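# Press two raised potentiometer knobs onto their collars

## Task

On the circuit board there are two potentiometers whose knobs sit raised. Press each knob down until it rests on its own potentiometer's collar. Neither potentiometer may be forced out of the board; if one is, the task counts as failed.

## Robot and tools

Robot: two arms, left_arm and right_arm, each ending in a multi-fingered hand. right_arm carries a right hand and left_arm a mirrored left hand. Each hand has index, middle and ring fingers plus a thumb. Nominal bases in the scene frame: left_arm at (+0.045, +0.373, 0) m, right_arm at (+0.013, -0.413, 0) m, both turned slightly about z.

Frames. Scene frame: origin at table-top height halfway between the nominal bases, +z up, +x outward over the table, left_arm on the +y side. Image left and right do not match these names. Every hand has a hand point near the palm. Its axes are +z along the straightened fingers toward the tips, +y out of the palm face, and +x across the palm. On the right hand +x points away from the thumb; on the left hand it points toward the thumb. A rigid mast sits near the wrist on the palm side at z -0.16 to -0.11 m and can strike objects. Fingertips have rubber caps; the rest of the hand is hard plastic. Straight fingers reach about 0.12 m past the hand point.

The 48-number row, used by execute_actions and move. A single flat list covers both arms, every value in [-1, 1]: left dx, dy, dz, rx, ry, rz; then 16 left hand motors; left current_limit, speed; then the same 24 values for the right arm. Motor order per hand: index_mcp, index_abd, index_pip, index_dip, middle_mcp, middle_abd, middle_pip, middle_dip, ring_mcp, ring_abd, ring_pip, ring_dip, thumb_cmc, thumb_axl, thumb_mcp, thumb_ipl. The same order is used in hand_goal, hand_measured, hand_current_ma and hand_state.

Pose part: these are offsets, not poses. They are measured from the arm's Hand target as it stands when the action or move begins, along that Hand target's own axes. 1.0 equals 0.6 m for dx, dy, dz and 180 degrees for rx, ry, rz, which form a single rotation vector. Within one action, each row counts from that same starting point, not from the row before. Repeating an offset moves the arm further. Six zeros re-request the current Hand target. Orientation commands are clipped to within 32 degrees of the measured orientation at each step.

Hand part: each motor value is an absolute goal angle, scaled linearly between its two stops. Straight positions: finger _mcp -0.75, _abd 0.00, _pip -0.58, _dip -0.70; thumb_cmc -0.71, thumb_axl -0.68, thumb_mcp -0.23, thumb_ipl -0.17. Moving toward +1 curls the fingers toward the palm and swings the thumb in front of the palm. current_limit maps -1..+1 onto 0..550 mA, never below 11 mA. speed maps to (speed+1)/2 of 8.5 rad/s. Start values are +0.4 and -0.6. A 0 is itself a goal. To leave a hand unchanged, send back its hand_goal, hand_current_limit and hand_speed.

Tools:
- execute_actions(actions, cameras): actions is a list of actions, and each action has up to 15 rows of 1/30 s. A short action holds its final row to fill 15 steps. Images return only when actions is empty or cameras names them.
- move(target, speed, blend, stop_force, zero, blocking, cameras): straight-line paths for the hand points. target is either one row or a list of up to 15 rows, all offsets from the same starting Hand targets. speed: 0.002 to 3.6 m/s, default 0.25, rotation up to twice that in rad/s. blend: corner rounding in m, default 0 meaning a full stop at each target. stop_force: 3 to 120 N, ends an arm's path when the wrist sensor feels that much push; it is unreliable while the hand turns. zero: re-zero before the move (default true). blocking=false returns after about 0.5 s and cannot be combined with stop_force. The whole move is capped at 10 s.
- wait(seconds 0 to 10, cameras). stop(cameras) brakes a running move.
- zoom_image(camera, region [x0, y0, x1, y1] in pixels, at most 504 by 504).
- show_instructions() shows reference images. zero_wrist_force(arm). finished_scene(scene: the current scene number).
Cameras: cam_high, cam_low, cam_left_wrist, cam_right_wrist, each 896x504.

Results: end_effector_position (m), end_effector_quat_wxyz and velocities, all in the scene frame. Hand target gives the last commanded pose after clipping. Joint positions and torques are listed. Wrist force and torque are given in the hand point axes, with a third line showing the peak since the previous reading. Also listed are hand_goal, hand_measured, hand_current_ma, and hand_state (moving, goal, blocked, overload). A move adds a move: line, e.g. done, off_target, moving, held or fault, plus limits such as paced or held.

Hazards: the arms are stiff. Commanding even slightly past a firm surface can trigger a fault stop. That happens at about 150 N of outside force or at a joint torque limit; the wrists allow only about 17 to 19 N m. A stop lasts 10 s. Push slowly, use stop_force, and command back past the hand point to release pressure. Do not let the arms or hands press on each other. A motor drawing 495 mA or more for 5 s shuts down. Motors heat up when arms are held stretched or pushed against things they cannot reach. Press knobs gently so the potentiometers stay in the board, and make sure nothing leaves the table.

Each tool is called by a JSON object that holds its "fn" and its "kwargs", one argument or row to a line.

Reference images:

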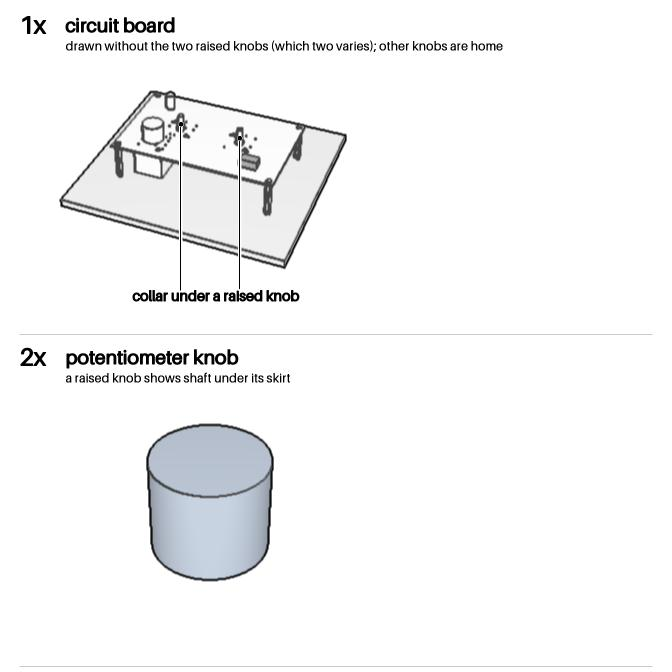

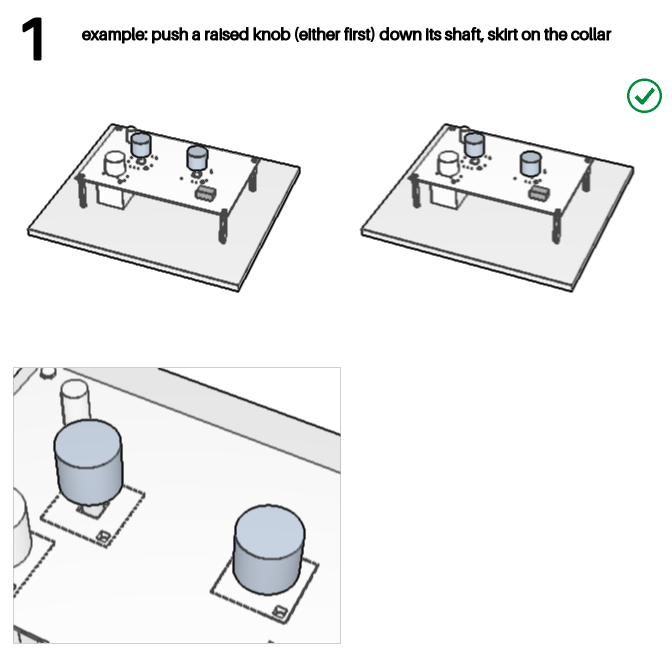

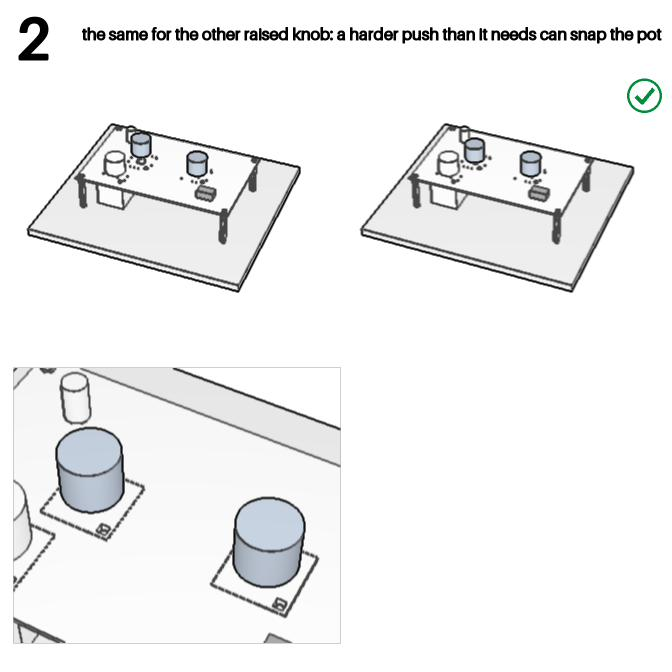

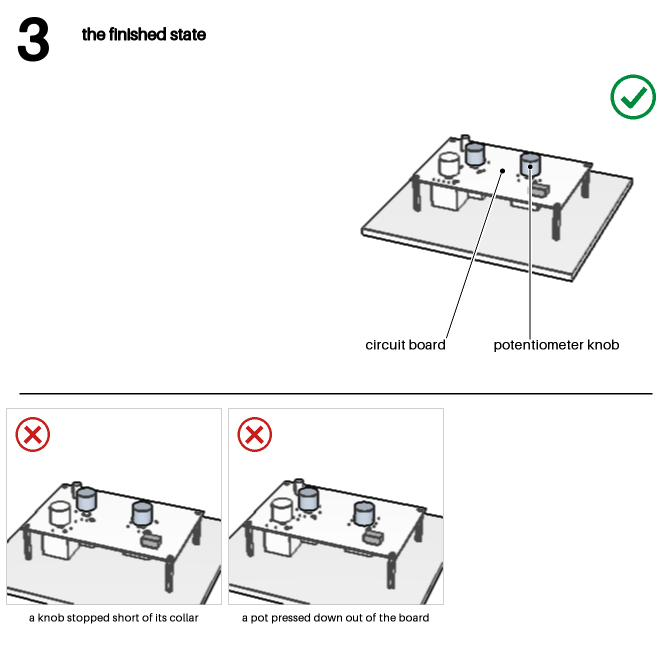

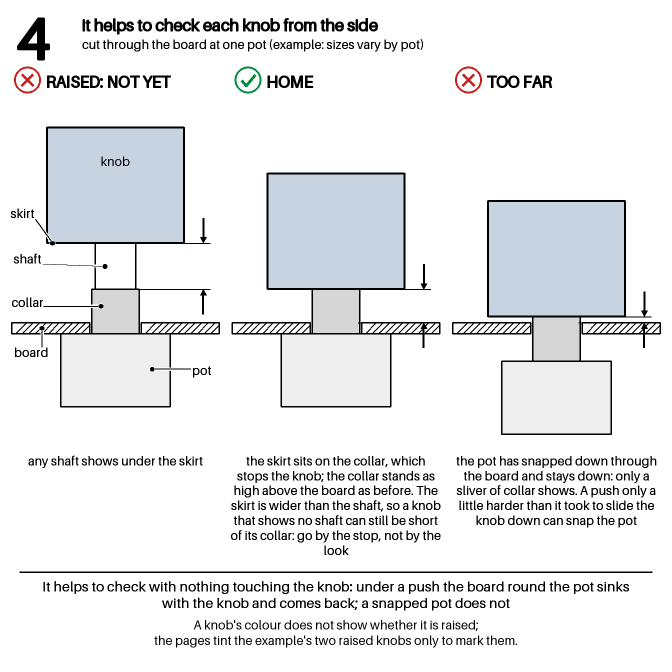

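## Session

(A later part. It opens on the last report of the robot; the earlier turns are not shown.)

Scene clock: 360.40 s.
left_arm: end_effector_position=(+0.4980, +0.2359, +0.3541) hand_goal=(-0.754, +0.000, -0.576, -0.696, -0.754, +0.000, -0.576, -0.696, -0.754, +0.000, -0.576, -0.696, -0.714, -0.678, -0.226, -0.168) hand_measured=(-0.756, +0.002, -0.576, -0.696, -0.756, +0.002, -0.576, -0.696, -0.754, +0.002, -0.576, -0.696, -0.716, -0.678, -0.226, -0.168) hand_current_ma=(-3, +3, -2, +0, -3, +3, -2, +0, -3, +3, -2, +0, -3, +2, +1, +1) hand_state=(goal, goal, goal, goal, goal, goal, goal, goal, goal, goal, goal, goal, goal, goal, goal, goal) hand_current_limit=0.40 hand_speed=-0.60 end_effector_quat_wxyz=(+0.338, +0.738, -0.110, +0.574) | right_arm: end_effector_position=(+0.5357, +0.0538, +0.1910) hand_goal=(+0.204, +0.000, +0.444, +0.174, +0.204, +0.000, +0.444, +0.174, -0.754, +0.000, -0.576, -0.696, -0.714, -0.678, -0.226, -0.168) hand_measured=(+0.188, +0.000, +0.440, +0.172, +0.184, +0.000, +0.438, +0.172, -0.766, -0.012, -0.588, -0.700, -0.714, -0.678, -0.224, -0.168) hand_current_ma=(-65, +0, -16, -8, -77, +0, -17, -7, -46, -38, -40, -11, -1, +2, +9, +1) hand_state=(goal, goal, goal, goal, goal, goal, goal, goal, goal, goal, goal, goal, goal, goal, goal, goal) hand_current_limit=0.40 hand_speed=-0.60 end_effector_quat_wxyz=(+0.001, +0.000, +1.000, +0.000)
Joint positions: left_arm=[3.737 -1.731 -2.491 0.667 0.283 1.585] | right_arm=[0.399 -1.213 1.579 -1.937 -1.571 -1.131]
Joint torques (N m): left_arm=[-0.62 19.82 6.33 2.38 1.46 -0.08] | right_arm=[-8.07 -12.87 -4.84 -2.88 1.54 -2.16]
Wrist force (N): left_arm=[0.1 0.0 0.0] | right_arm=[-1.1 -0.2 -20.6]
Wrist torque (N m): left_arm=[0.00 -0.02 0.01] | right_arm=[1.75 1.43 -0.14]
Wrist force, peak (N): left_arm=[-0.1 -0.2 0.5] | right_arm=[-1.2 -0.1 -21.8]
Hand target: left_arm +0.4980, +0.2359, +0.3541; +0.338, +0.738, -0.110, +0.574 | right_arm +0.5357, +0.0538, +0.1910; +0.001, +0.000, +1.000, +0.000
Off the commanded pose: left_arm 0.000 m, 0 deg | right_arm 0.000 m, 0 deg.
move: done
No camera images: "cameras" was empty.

{"fn": "move", "kwargs": {
  "target": [0,0,0,0,0,0,-0.754,0,-0.576,-0.696,-0.754,0,-0.576,-0.696,-0.754,0,-0.576,-0.696,-0.714,-0.678,-0.226,-0.168,0.4,-0.6,0,0,0.00167,0,0,0,0.205,0,0.445,0.174,0.205,0,0.445,0.174,-0.754,0,-0.576,-0.696,-0.714,-0.678,-0.226,-0.168,0.4,-0.6],
  "speed": 0.003,
  "stop_force": 24,
  "zero": false,
  "cameras": []
}}

{"fn": "move", "kwargs": {
  "target": [0,0,0,0,0,0,-0.754,0,-0.576,-0.696,-0.754,0,-0.576,-0.696,-0.754,0,-0.576,-0.696,-0.714,-0.678,-0.226,-0.168,0.4,-0.6,0,0,0.00083,0,0,0,0.205,0,0.445,0.174,0.205,0,0.445,0.174,-0.754,0,-0.576,-0.696,-0.714,-0.678,-0.226,-0.168,0.4,-0.6],
  "speed": 0.003,
  "stop_force": 24,
  "zero": false,
  "cameras": ["cam_low","cam_right_wrist"]
}}

{"fn": "zoom_image", "kwargs": {
  "camera": "cam_low",
  "region": [460, 256, 505, 300]
}}

{"fn": "zoom_image", "kwargs": {
  "camera": "cam_right_wrist",
  "region": [310, 0, 390, 70]
}}

Scene clock: 371.53 s.
left_arm: end_effector_position=(+0.4980, +0.2359, +0.3541) hand_goal=(-0.754, +0.000, -0.576, -0.696, -0.754, +0.000, -0.576, -0.696, -0.754, +0.000, -0.576, -0.696, -0.714, -0.678, -0.226, -0.168) hand_measured=(-0.756, +0.002, -0.576, -0.696, -0.756, +0.002, -0.576, -0.696, -0.754, +0.002, -0.576, -0.696, -0.716, -0.678, -0.226, -0.168) hand_current_ma=(-3, +3, -2, +0, -3, +3, -2, +0, -3, +3, -2, +0, -3, +2, +1, +1) hand_state=(goal, goal, goal, goal, goal, goal, goal, goal, goal, goal, goal, goal, goal, goal, goal, goal) hand_current_limit=0.40 hand_speed=-0.60 end_effector_quat_wxyz=(+0.338, +0.738, -0.110, +0.574) | right_arm: end_effector_position=(+0.5357, +0.0538, +0.1900) hand_goal=(+0.204, +0.000, +0.444, +0.174, +0.204, +0.000, +0.444, +0.174, -0.754, +0.000, -0.576, -0.696, -0.714, -0.678, -0.226, -0.168) hand_measured=(+0.188, +0.000, +0.440, +0.172, +0.184, +0.000, +0.438, +0.172, -0.766, -0.012, -0.588, -0.700, -0.714, -0.678, -0.224, -0.168) hand_current_ma=(-65, +0, -16, -8, -77, +0, -17, -7, -46, -38, -40, -11, -1, +2, +9, +1) hand_state=(goal, goal, goal, goal, goal, goal, goal, goal, goal, goal, goal, goal, goal, goal, goal, goal) hand_current_limit=0.40 hand_speed=-0.60 end_effector_quat_wxyz=(+0.001, +0.000, +1.000, +0.000)
Joint positions: left_arm=[3.737 -1.731 -2.491 0.667 0.283 1.585] | right_arm=[0.399 -1.212 1.58 -1.94 -1.571 -1.131]
Joint torques (N m): left_arm=[0.31 19.07 4.64 2.53 1.3 -0.06] | right_arm=[-9.16 -12.98 -5.18 -2.88 1.53 -2.16]
Wrist force (N): left_arm=[0.2 -0.1 0.2] | right_arm=[-1.2 -0.1 -21.3]
Wrist torque (N m): left_arm=[-0.04 -0.03 0.02] | right_arm=[1.78 1.44 -0.13]
Wrist force, peak (N): left_arm=[-0.1 0.1 0.6] | right_arm=[-1.3 0.1 -21.8]
Hand target: left_arm +0.4980, +0.2359, +0.3541; +0.338, +0.738, -0.110, +0.574 | right_arm +0.5357, +0.0538, +0.1900; +0.001, +0.000, +1.000, +0.000
Off the commanded pose: left_arm 0.000 m, 0 deg | right_arm 0.000 m, 0 deg.
move: done
No camera images: "cameras" was empty.

Scene clock: 372.67 s.
left_arm: end_effector_position=(+0.4980, +0.2359, +0.3541) hand_goal=(-0.754, +0.000, -0.576, -0.696, -0.754, +0.000, -0.576, -0.696, -0.754, +0.000, -0.576, -0.696, -0.714, -0.678, -0.226, -0.168) hand_measured=(-0.756, +0.002, -0.576, -0.696, -0.756, +0.002, -0.576, -0.696, -0.754, +0.002, -0.576, -0.696, -0.716, -0.678, -0.226, -0.168) hand_current_ma=(-3, +3, -2, +0, -3, +3, -2, +0, -3, +3, -2, +0, -3, +2, +1, +1) hand_state=(goal, goal, goal, goal, goal, goal, goal, goal, goal, goal, goal, goal, goal, goal, goal, goal) hand_current_limit=0.40 hand_speed=-0.60 end_effector_quat_wxyz=(+0.338, +0.738, -0.110, +0.574) | right_arm: end_effector_position=(+0.5357, +0.0538, +0.1895) hand_goal=(+0.204, +0.000, +0.444, +0.174, +0.204, +0.000, +0.444, +0.174, -0.754, +0.000, -0.576, -0.696, -0.714, -0.678, -0.226, -0.168) hand_measured=(+0.188, +0.000, +0.440, +0.172, +0.184, +0.000, +0.438, +0.172, -0.766, -0.012, -0.588, -0.700, -0.714, -0.678, -0.224, -0.168) hand_current_ma=(-65, +0, -16, -8, -77, +0, -17, -7, -46, -38, -40, -11, -1, +2, +9, +1) hand_state=(goal, goal, goal, goal, goal, goal, goal, goal, goal, goal, goal, goal, goal, goal, goal, goal) hand_current_limit=0.40 hand_speed=-0.60 end_effector_quat_wxyz=(+0.001, +0.000, +1.000, +0.000)
Joint positions: left_arm=[3.737 -1.731 -2.491 0.667 0.283 1.585] | right_arm=[0.399 -1.212 1.581 -1.941 -1.571 -1.131]
Joint torques (N m): left_arm=[0.14 19.54 5.41 2.55 1.42 0.29] | right_arm=[-10.18 -12.98 -4.47 -2.81 1.57 -2.12]
Wrist force (N): left_arm=[0.3 0.0 0.4] | right_arm=[-1.2 -0.1 -20.9]
Wrist torque (N m): left_arm=[-0.03 -0.04 0.02] | right_arm=[1.78 1.44 -0.14]
Wrist force, peak (N): left_arm=[-0.1 0.1 0.6] | right_arm=[-1.2 0.0 -21.8]
Hand target: left_arm +0.4980, +0.2359, +0.3541; +0.338, +0.738, -0.110, +0.574 | right_arm +0.5357, +0.0538, +0.1895; +0.001, +0.000, +1.000, +0.000
Off the commanded pose: left_arm 0.000 m, 0 deg | right_arm 0.000 m, 0 deg.
move: done
Images, in order (width x height): cam_low 896x504, cam_right_wrist 896x504.

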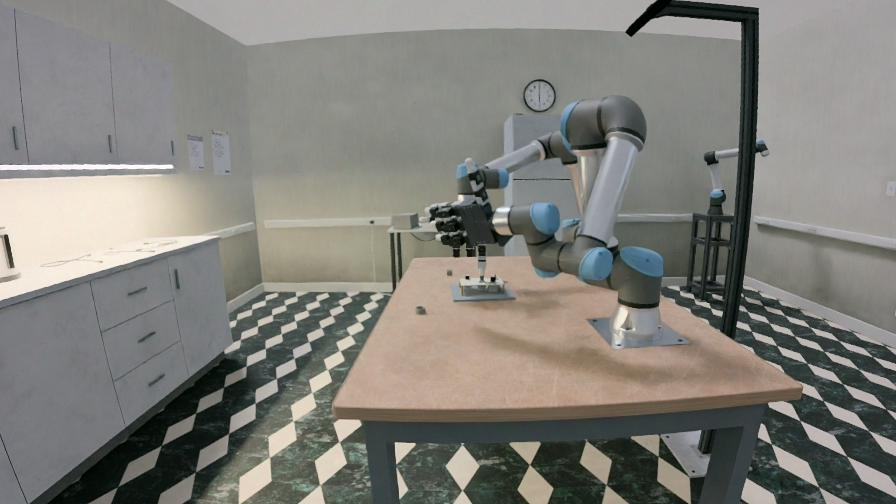

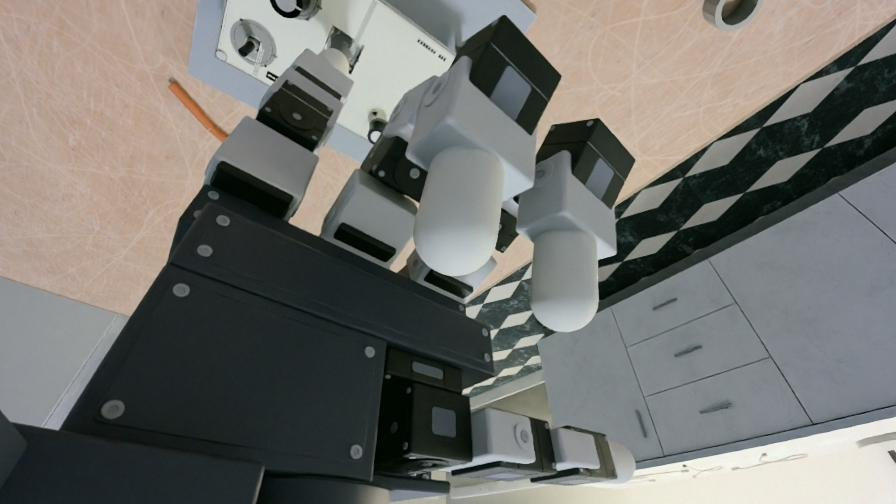

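Scaled by 11.200 from the camera's 896x504 image, which has a finer 1280x720 frame.

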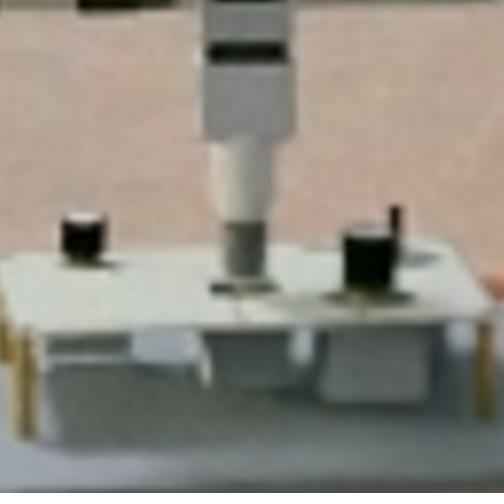

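Scaled by 6.300 from the camera's 896x504 image, which has a finer 1280x720 frame.

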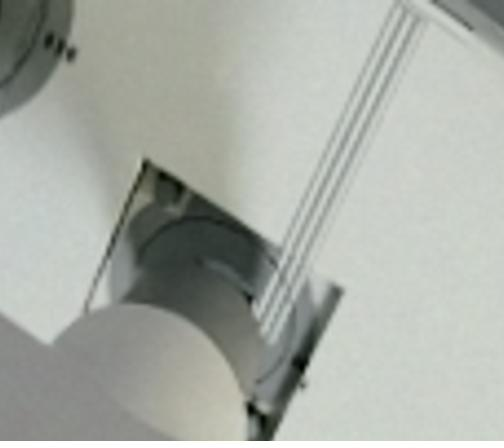

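{"fn": "move", "kwargs": {
  "target": [0,0,0,0,0,0,-0.754,0,-0.576,-0.696,-0.754,0,-0.576,-0.696,-0.754,0,-0.576,-0.696,-0.714,-0.678,-0.226,-0.168,0.4,-0.6,0,0,0.00833,0,0,0,0.205,0,0.445,0.174,0.205,0,0.445,0.174,-0.754,0,-0.576,-0.696,-0.714,-0.678,-0.226,-0.168,0.4,-0.6],
  "speed": 0.0025,
  "stop_force": 23.5,
  "zero": false,
  "cameras": ["cam_low","cam_right_wrist"]
}}

{"fn": "zoom_image", "kwargs": {
  "camera": "cam_low",
  "region": [460, 256, 505, 300]
}}

{"fn": "zoom_image", "kwargs": {
  "camera": "cam_right_wrist",
  "region": [310, 0, 390, 70]
}}

Scene clock: 381.53 s.
left_arm: end_effector_position=(+0.4980, +0.2359, +0.3541) hand_goal=(-0.754, +0.000, -0.576, -0.696, -0.754, +0.000, -0.576, -0.696, -0.754, +0.000, -0.576, -0.696, -0.714, -0.678, -0.226, -0.168) hand_measured=(-0.756, +0.002, -0.576, -0.696, -0.756, +0.002, -0.576, -0.696, -0.754, +0.002, -0.576, -0.696, -0.716, -0.678, -0.226, -0.168) hand_current_ma=(-3, +3, -2, +0, -3, +3, -2, +0, -3, +3, -2, +0, -3, +2, +1, +1) hand_state=(goal, goal, goal, goal, goal, goal, goal, goal, goal, goal, goal, goal, goal, goal, goal, goal) hand_current_limit=0.40 hand_speed=-0.60 end_effector_quat_wxyz=(+0.338, +0.738, -0.110, +0.574) | right_arm: end_effector_position=(+0.5357, +0.0538, +0.1845) hand_goal=(+0.204, +0.000, +0.444, +0.174, +0.204, +0.000, +0.444, +0.174, -0.754, +0.000, -0.576, -0.696, -0.714, -0.678, -0.226, -0.168) hand_measured=(+0.188, +0.000, +0.440, +0.172, +0.184, +0.000, +0.438, +0.172, -0.766, -0.012, -0.588, -0.700, -0.714, -0.678, -0.224, -0.168) hand_current_ma=(-65, +0, -16, -8, -77, +0, -17, -7, -46, -39, -40, -11, -1, +2, +9, +1) hand_state=(goal, goal, goal, goal, goal, goal, goal, goal, goal, goal, goal, goal, goal, goal, goal, goal) hand_current_limit=0.40 hand_speed=-0.60 end_effector_quat_wxyz=(+0.001, +0.000, +1.000, +0.000)
Joint positions: left_arm=[3.737 -1.731 -2.491 0.667 0.283 1.585] | right_arm=[0.399 -1.208 1.588 -1.953 -1.571 -1.131]
Joint torques (N m): left_arm=[0.27 20.31 5.52 2.53 1.65 0.09] | right_arm=[-14.35 -13.29 -4.96 -2.85 1.55 -2.15]
Wrist force (N): left_arm=[0.2 -0.1 0.1] | right_arm=[-1.1 -0.1 -20.7]
Wrist torque (N m): left_arm=[-0.02 -0.02 0.02] | right_arm=[1.79 1.42 -0.13]
Wrist force, peak (N): left_arm=[0.5 0.4 0.4] | right_arm=[-1.3 -0.1 -21.9]
Hand target: left_arm +0.4980, +0.2359, +0.3541; +0.338, +0.738, -0.110, +0.574 | right_arm +0.5357, +0.0538, +0.1845; +0.001, +0.000, +1.000, +0.000
Off the commanded pose: left_arm 0.000 m, 0 deg | right_arm 0.000 m, 0 deg.
move: done
Images, in order (width x height): cam_low 896x504, cam_right_wrist 896x504.

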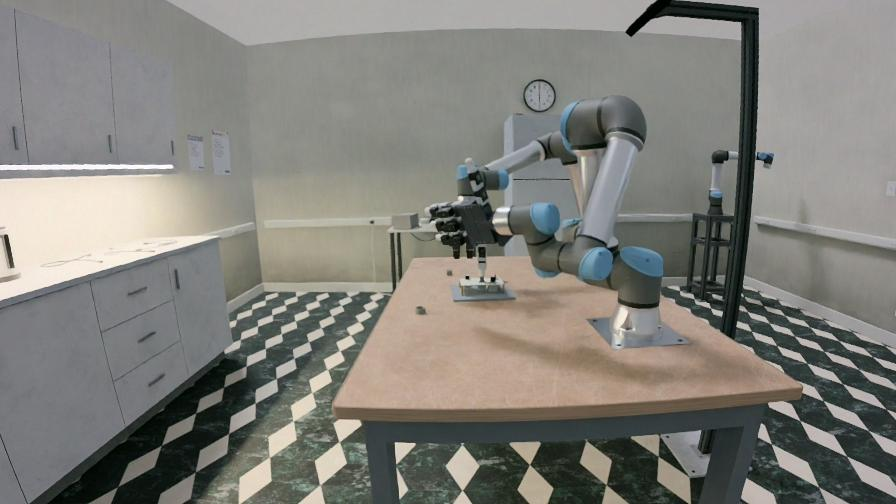

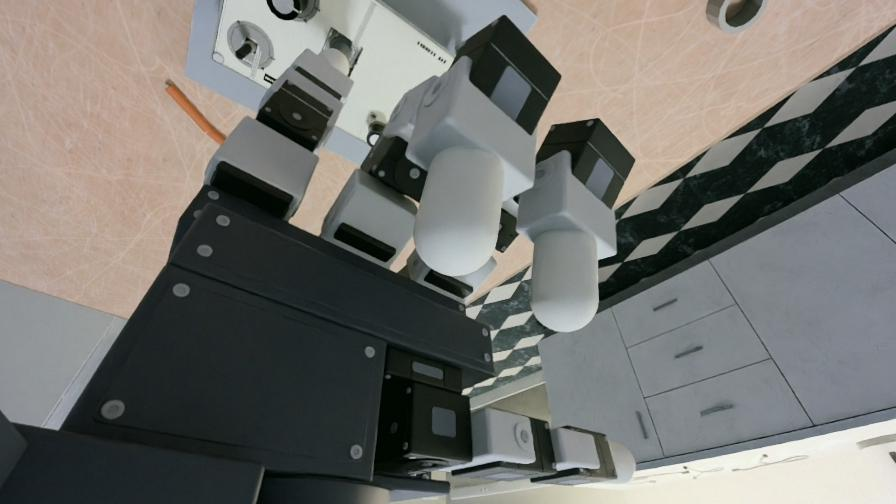

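Scaled by 11.200 from the camera's 896x504 image, which has a finer 1280x720 frame.

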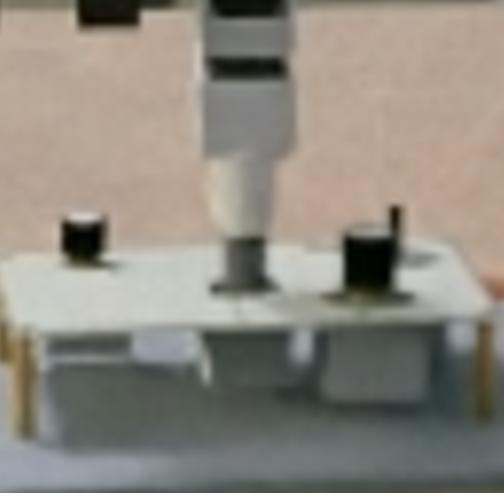

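Scaled by 6.300 from the camera's 896x504 image, which has a finer 1280x720 frame.

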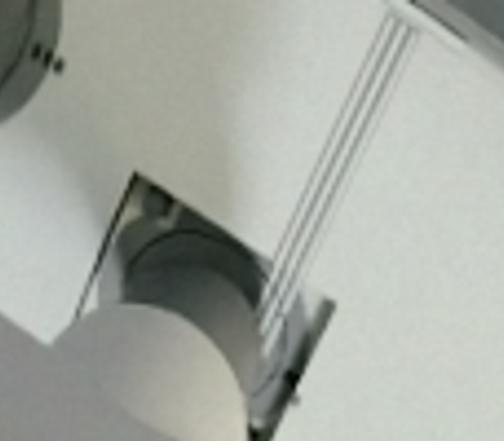

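{"fn": "move", "kwargs": {
  "target": [0,0,0,0,0,0,-0.754,0,-0.576,-0.696,-0.754,0,-0.576,-0.696,-0.754,0,-0.576,-0.696,-0.714,-0.678,-0.226,-0.168,0.4,-0.6,0,0,0.00333,0,0,0,0.205,0,0.445,0.174,0.205,0,0.445,0.174,-0.754,0,-0.576,-0.696,-0.714,-0.678,-0.226,-0.168,0.4,-0.6],
  "speed": 0.0025,
  "stop_force": 23.5,
  "zero": false,
  "cameras": ["cam_low","cam_right_wrist"]
}}

{"fn": "zoom_image", "kwargs": {
  "camera": "cam_low",
  "region": [460, 256, 505, 300]
}}

{"fn": "zoom_image", "kwargs": {
  "camera": "cam_right_wrist",
  "region": [310, 0, 390, 70]
}}

Scene clock: 388.60 s.
left_arm: end_effector_position=(+0.4980, +0.2359, +0.3541) hand_goal=(-0.754, +0.000, -0.576, -0.696, -0.754, +0.000, -0.576, -0.696, -0.754, +0.000, -0.576, -0.696, -0.714, -0.678, -0.226, -0.168) hand_measured=(-0.756, +0.002, -0.576, -0.696, -0.756, +0.002, -0.576, -0.696, -0.754, +0.002, -0.576, -0.696, -0.716, -0.678, -0.226, -0.168) hand_current_ma=(-3, +3, -2, +0, -3, +3, -2, +0, -3, +3, -2, +0, -3, +2, +1, +1) hand_state=(goal, goal, goal, goal, goal, goal, goal, goal, goal, goal, goal, goal, goal, goal, goal, goal) hand_current_limit=0.40 hand_speed=-0.60 end_effector_quat_wxyz=(+0.338, +0.738, -0.110, +0.574) | right_arm: end_effector_position=(+0.5357, +0.0538, +0.1829) hand_goal=(+0.204, +0.000, +0.444, +0.174, +0.204, +0.000, +0.444, +0.174, -0.754, +0.000, -0.576, -0.696, -0.714, -0.678, -0.226, -0.168) hand_measured=(+0.188, +0.000, +0.440, +0.172, +0.184, +0.000, +0.438, +0.172, -0.766, -0.012, -0.588, -0.700, -0.714, -0.678, -0.224, -0.168) hand_current_ma=(-65, +0, -16, -8, -77, +0, -17, -7, -46, -39, -41, -11, -1, +2, +9, +1) hand_state=(goal, goal, goal, goal, goal, goal, goal, goal, goal, goal, goal, goal, goal, goal, goal, goal) hand_current_limit=0.40 hand_speed=-0.60 end_effector_quat_wxyz=(+0.000, +0.000, +1.000, +0.000)
Joint positions: left_arm=[3.737 -1.731 -2.491 0.667 0.283 1.585] | right_arm=[0.399 -1.206 1.591 -1.956 -1.571 -1.131]
Joint torques (N m): left_arm=[-0.61 20.33 4.58 2.62 1.44 0.15] | right_arm=[-14.09 -23.82 -16.94 0.67 1.55 -2.2]
Wrist force (N): left_arm=[0.0 0.0 0.6] | right_arm=[-1.0 -0.1 -23.5]
Wrist torque (N m): left_arm=[-0.04 0.00 0.00] | right_arm=[2.00 1.60 -0.11]
Wrist force, peak (N): left_arm=[0.1 0.2 0.7] | right_arm=[-1.1 0.0 -24.6]
Hand target: left_arm +0.4980, +0.2359, +0.3541; +0.338, +0.738, -0.110, +0.574 | right_arm +0.5357, +0.0538, +0.1830; +0.001, +0.000, +1.000, +0.000
Off the commanded pose: left_arm 0.000 m, 0 deg | right_arm 0.000 m, 0 deg.
move: contact (right_arm)
Images, in order (width x height): cam_low 896x504, cam_right_wrist 896x504.

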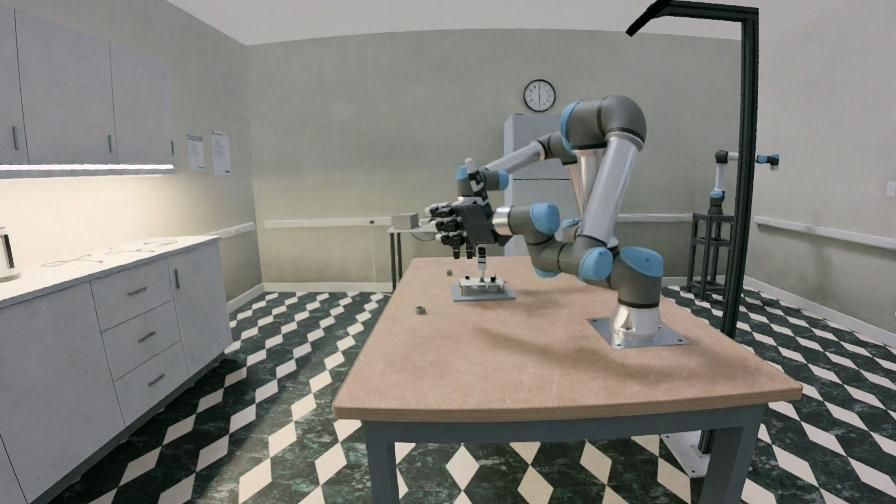

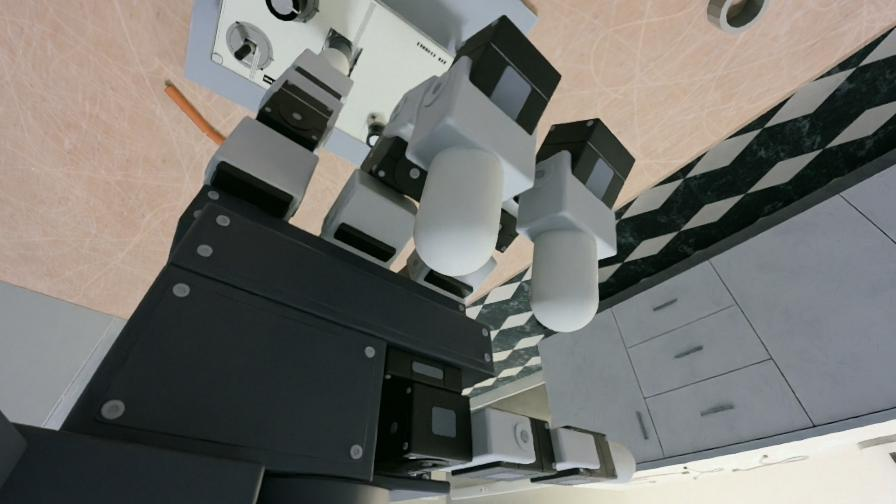

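Scaled by 11.200 from the camera's 896x504 image, which has a finer 1280x720 frame.

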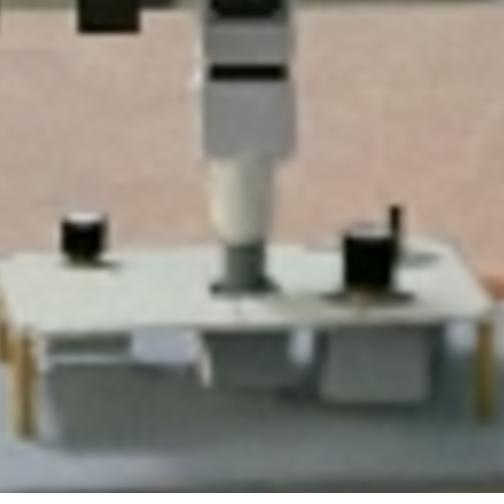

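Scaled by 6.300 from the camera's 896x504 image, which has a finer 1280x720 frame.

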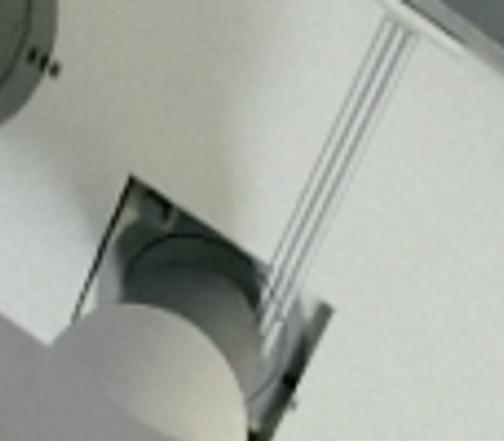

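{"fn": "move", "kwargs": {
  "target": [
    [0,0,0,0,0,0,-0.754,0,-0.576,-0.696,-0.754,0,-0.576,-0.696,-0.754,0,-0.576,-0.696,-0.714,-0.678,-0.226,-0.168,0.4,-0.6,0,0,-0.07,0,0,0,0.205,0,0.445,0.174,0.205,0,0.445,0.174,-0.754,0,-0.576,-0.696,-0.714,-0.678,-0.226,-0.168,0.4,-0.6],
    [0,0,0,0,0,0,-0.754,0,-0.576,-0.696,-0.754,0,-0.576,-0.696,-0.754,0,-0.576,-0.696,-0.714,-0.678,-0.226,-0.168,0.4,-0.6,0,-0.15,-0.12,0,0,0,0.205,0,0.445,0.174,0.205,0,0.445,0.174,-0.754,0,-0.576,-0.696,-0.714,-0.678,-0.226,-0.168,0.4,-0.6]
  ],
  "speed": 0.1,
  "blend": 0.01,
  "cameras": ["cam_low","cam_right_wrist","cam_high"]
}}

{"fn": "zoom_image", "kwargs": {
  "camera": "cam_low",
  "region": [460, 256, 505, 300]
}}

{"fn": "zoom_image", "kwargs": {
  "camera": "cam_high",
  "region": [370, 160, 490, 280]
}}

Scene clock: 398.03 s.
left_arm: end_effector_position=(+0.4980, +0.2359, +0.3541) hand_goal=(-0.754, +0.000, -0.576, -0.696, -0.754, +0.000, -0.576, -0.696, -0.754, +0.000, -0.576, -0.696, -0.714, -0.678, -0.226, -0.168) hand_measured=(-0.756, +0.002, -0.576, -0.696, -0.756, +0.002, -0.576, -0.696, -0.754, +0.002, -0.576, -0.696, -0.716, -0.678, -0.226, -0.168) hand_current_ma=(-3, +3, -2, +0, -3, +3, -2, +0, -3, +3, -2, +0, -3, +2, +1, +1) hand_state=(goal, goal, goal, goal, goal, goal, goal, goal, goal, goal, goal, goal, goal, goal, goal, goal) hand_current_limit=0.40 hand_speed=-0.60 end_effector_quat_wxyz=(+0.338, +0.738, -0.110, +0.574) | right_arm: end_effector_position=(+0.5356, -0.0360, +0.2549) hand_goal=(+0.204, +0.000, +0.444, +0.174, +0.204, +0.000, +0.444, +0.174, -0.754, +0.000, -0.576, -0.696, -0.714, -0.678, -0.226, -0.168) hand_measured=(+0.188, +0.000, +0.440, +0.172, +0.184, +0.000, +0.438, +0.172, -0.754, -0.002, -0.578, -0.698, -0.714, -0.678, -0.224, -0.168) hand_current_ma=(-65, +0, -15, -8, -76, +0, -17, -7, -2, -8, -8, -9, -1, +2, +9, +1) hand_state=(goal, goal, goal, goal, goal, goal, goal, goal, goal, goal, goal, goal, goal, goal, goal, goal) hand_current_limit=0.40 hand_speed=-0.60 end_effector_quat_wxyz=(+0.001, +0.000, +1.000, +0.000)
Joint positions: left_arm=[3.737 -1.731 -2.491 0.667 0.283 1.585] | right_arm=[0.257 -1.374 1.619 -1.816 -1.571 -1.273]
Joint torques (N m): left_arm=[0.9 19.08 6.27 2.76 1.34 0.17] | right_arm=[-16.04 -42.45 -15.77 -0.48 2.63 -2.51]
Wrist force (N): left_arm=[-0.1 0.1 0.3] | right_arm=[-0.4 0.4 -0.2]
Wrist torque (N m): left_arm=[-0.02 0.02 -0.01] | right_arm=[0.11 0.08 0.07]
Wrist force, peak (N): left_arm=[0.5 0.0 0.4] | right_arm=[-1.0 0.0 -24.5]
Hand target: left_arm +0.4980, +0.2359, +0.3541; +0.338, +0.738, -0.110, +0.574 | right_arm +0.5356, -0.0362, +0.2550; +0.001, +0.000, +1.000, +0.000
Off the commanded pose: left_arm 0.000 m, 0 deg | right_arm 0.000 m, 0 deg.
move: done
Images, in order (width x height): cam_high 896x504, cam_low 896x504, cam_right_wrist 896x504.

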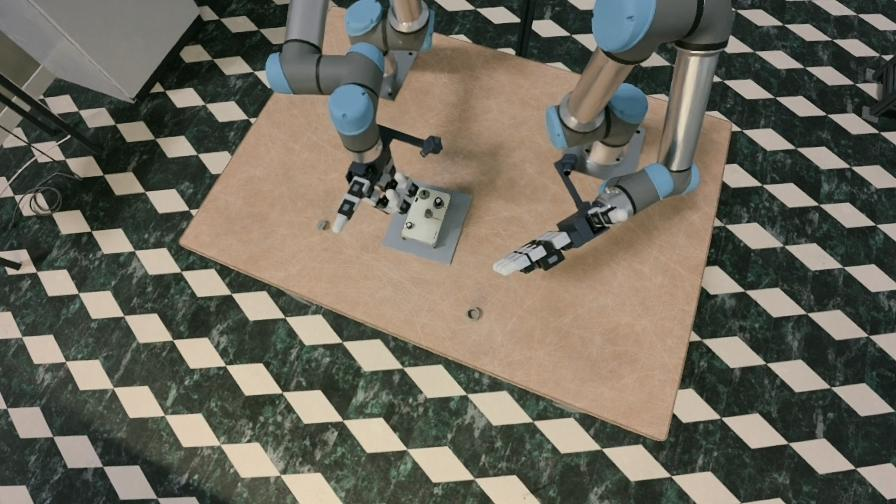

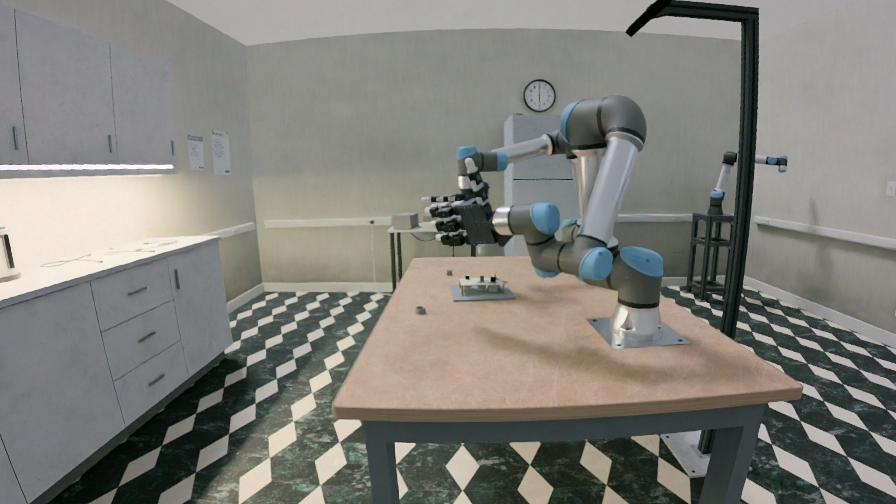

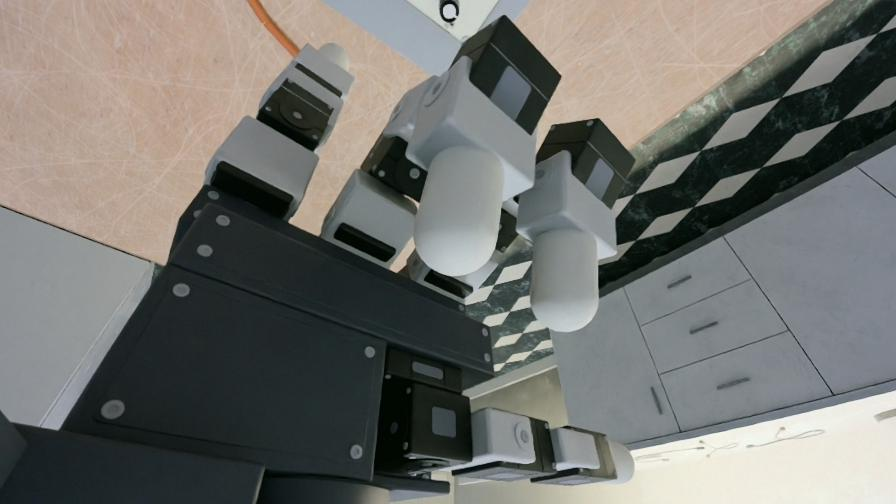

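Scaled by 11.200 from the camera's 896x504 image, which has a finer 1280x720 frame.

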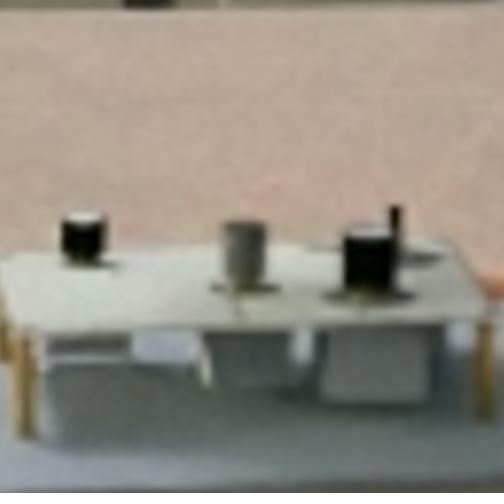

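Scaled by 4.200 from the camera's 896x504 image, which has a finer 1280x720 frame.

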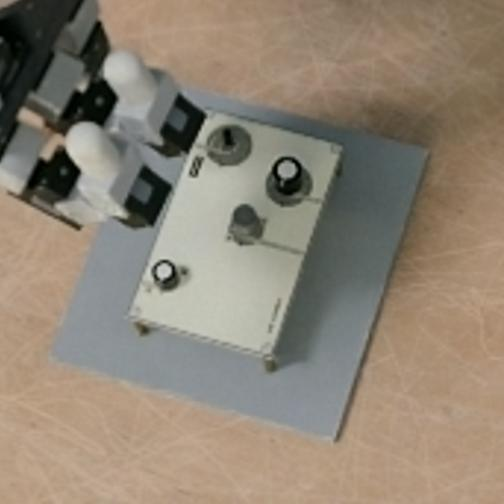

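{"fn": "finished_scene", "kwargs": {
  "scene": 1
}}

The scene is finished: the task was done.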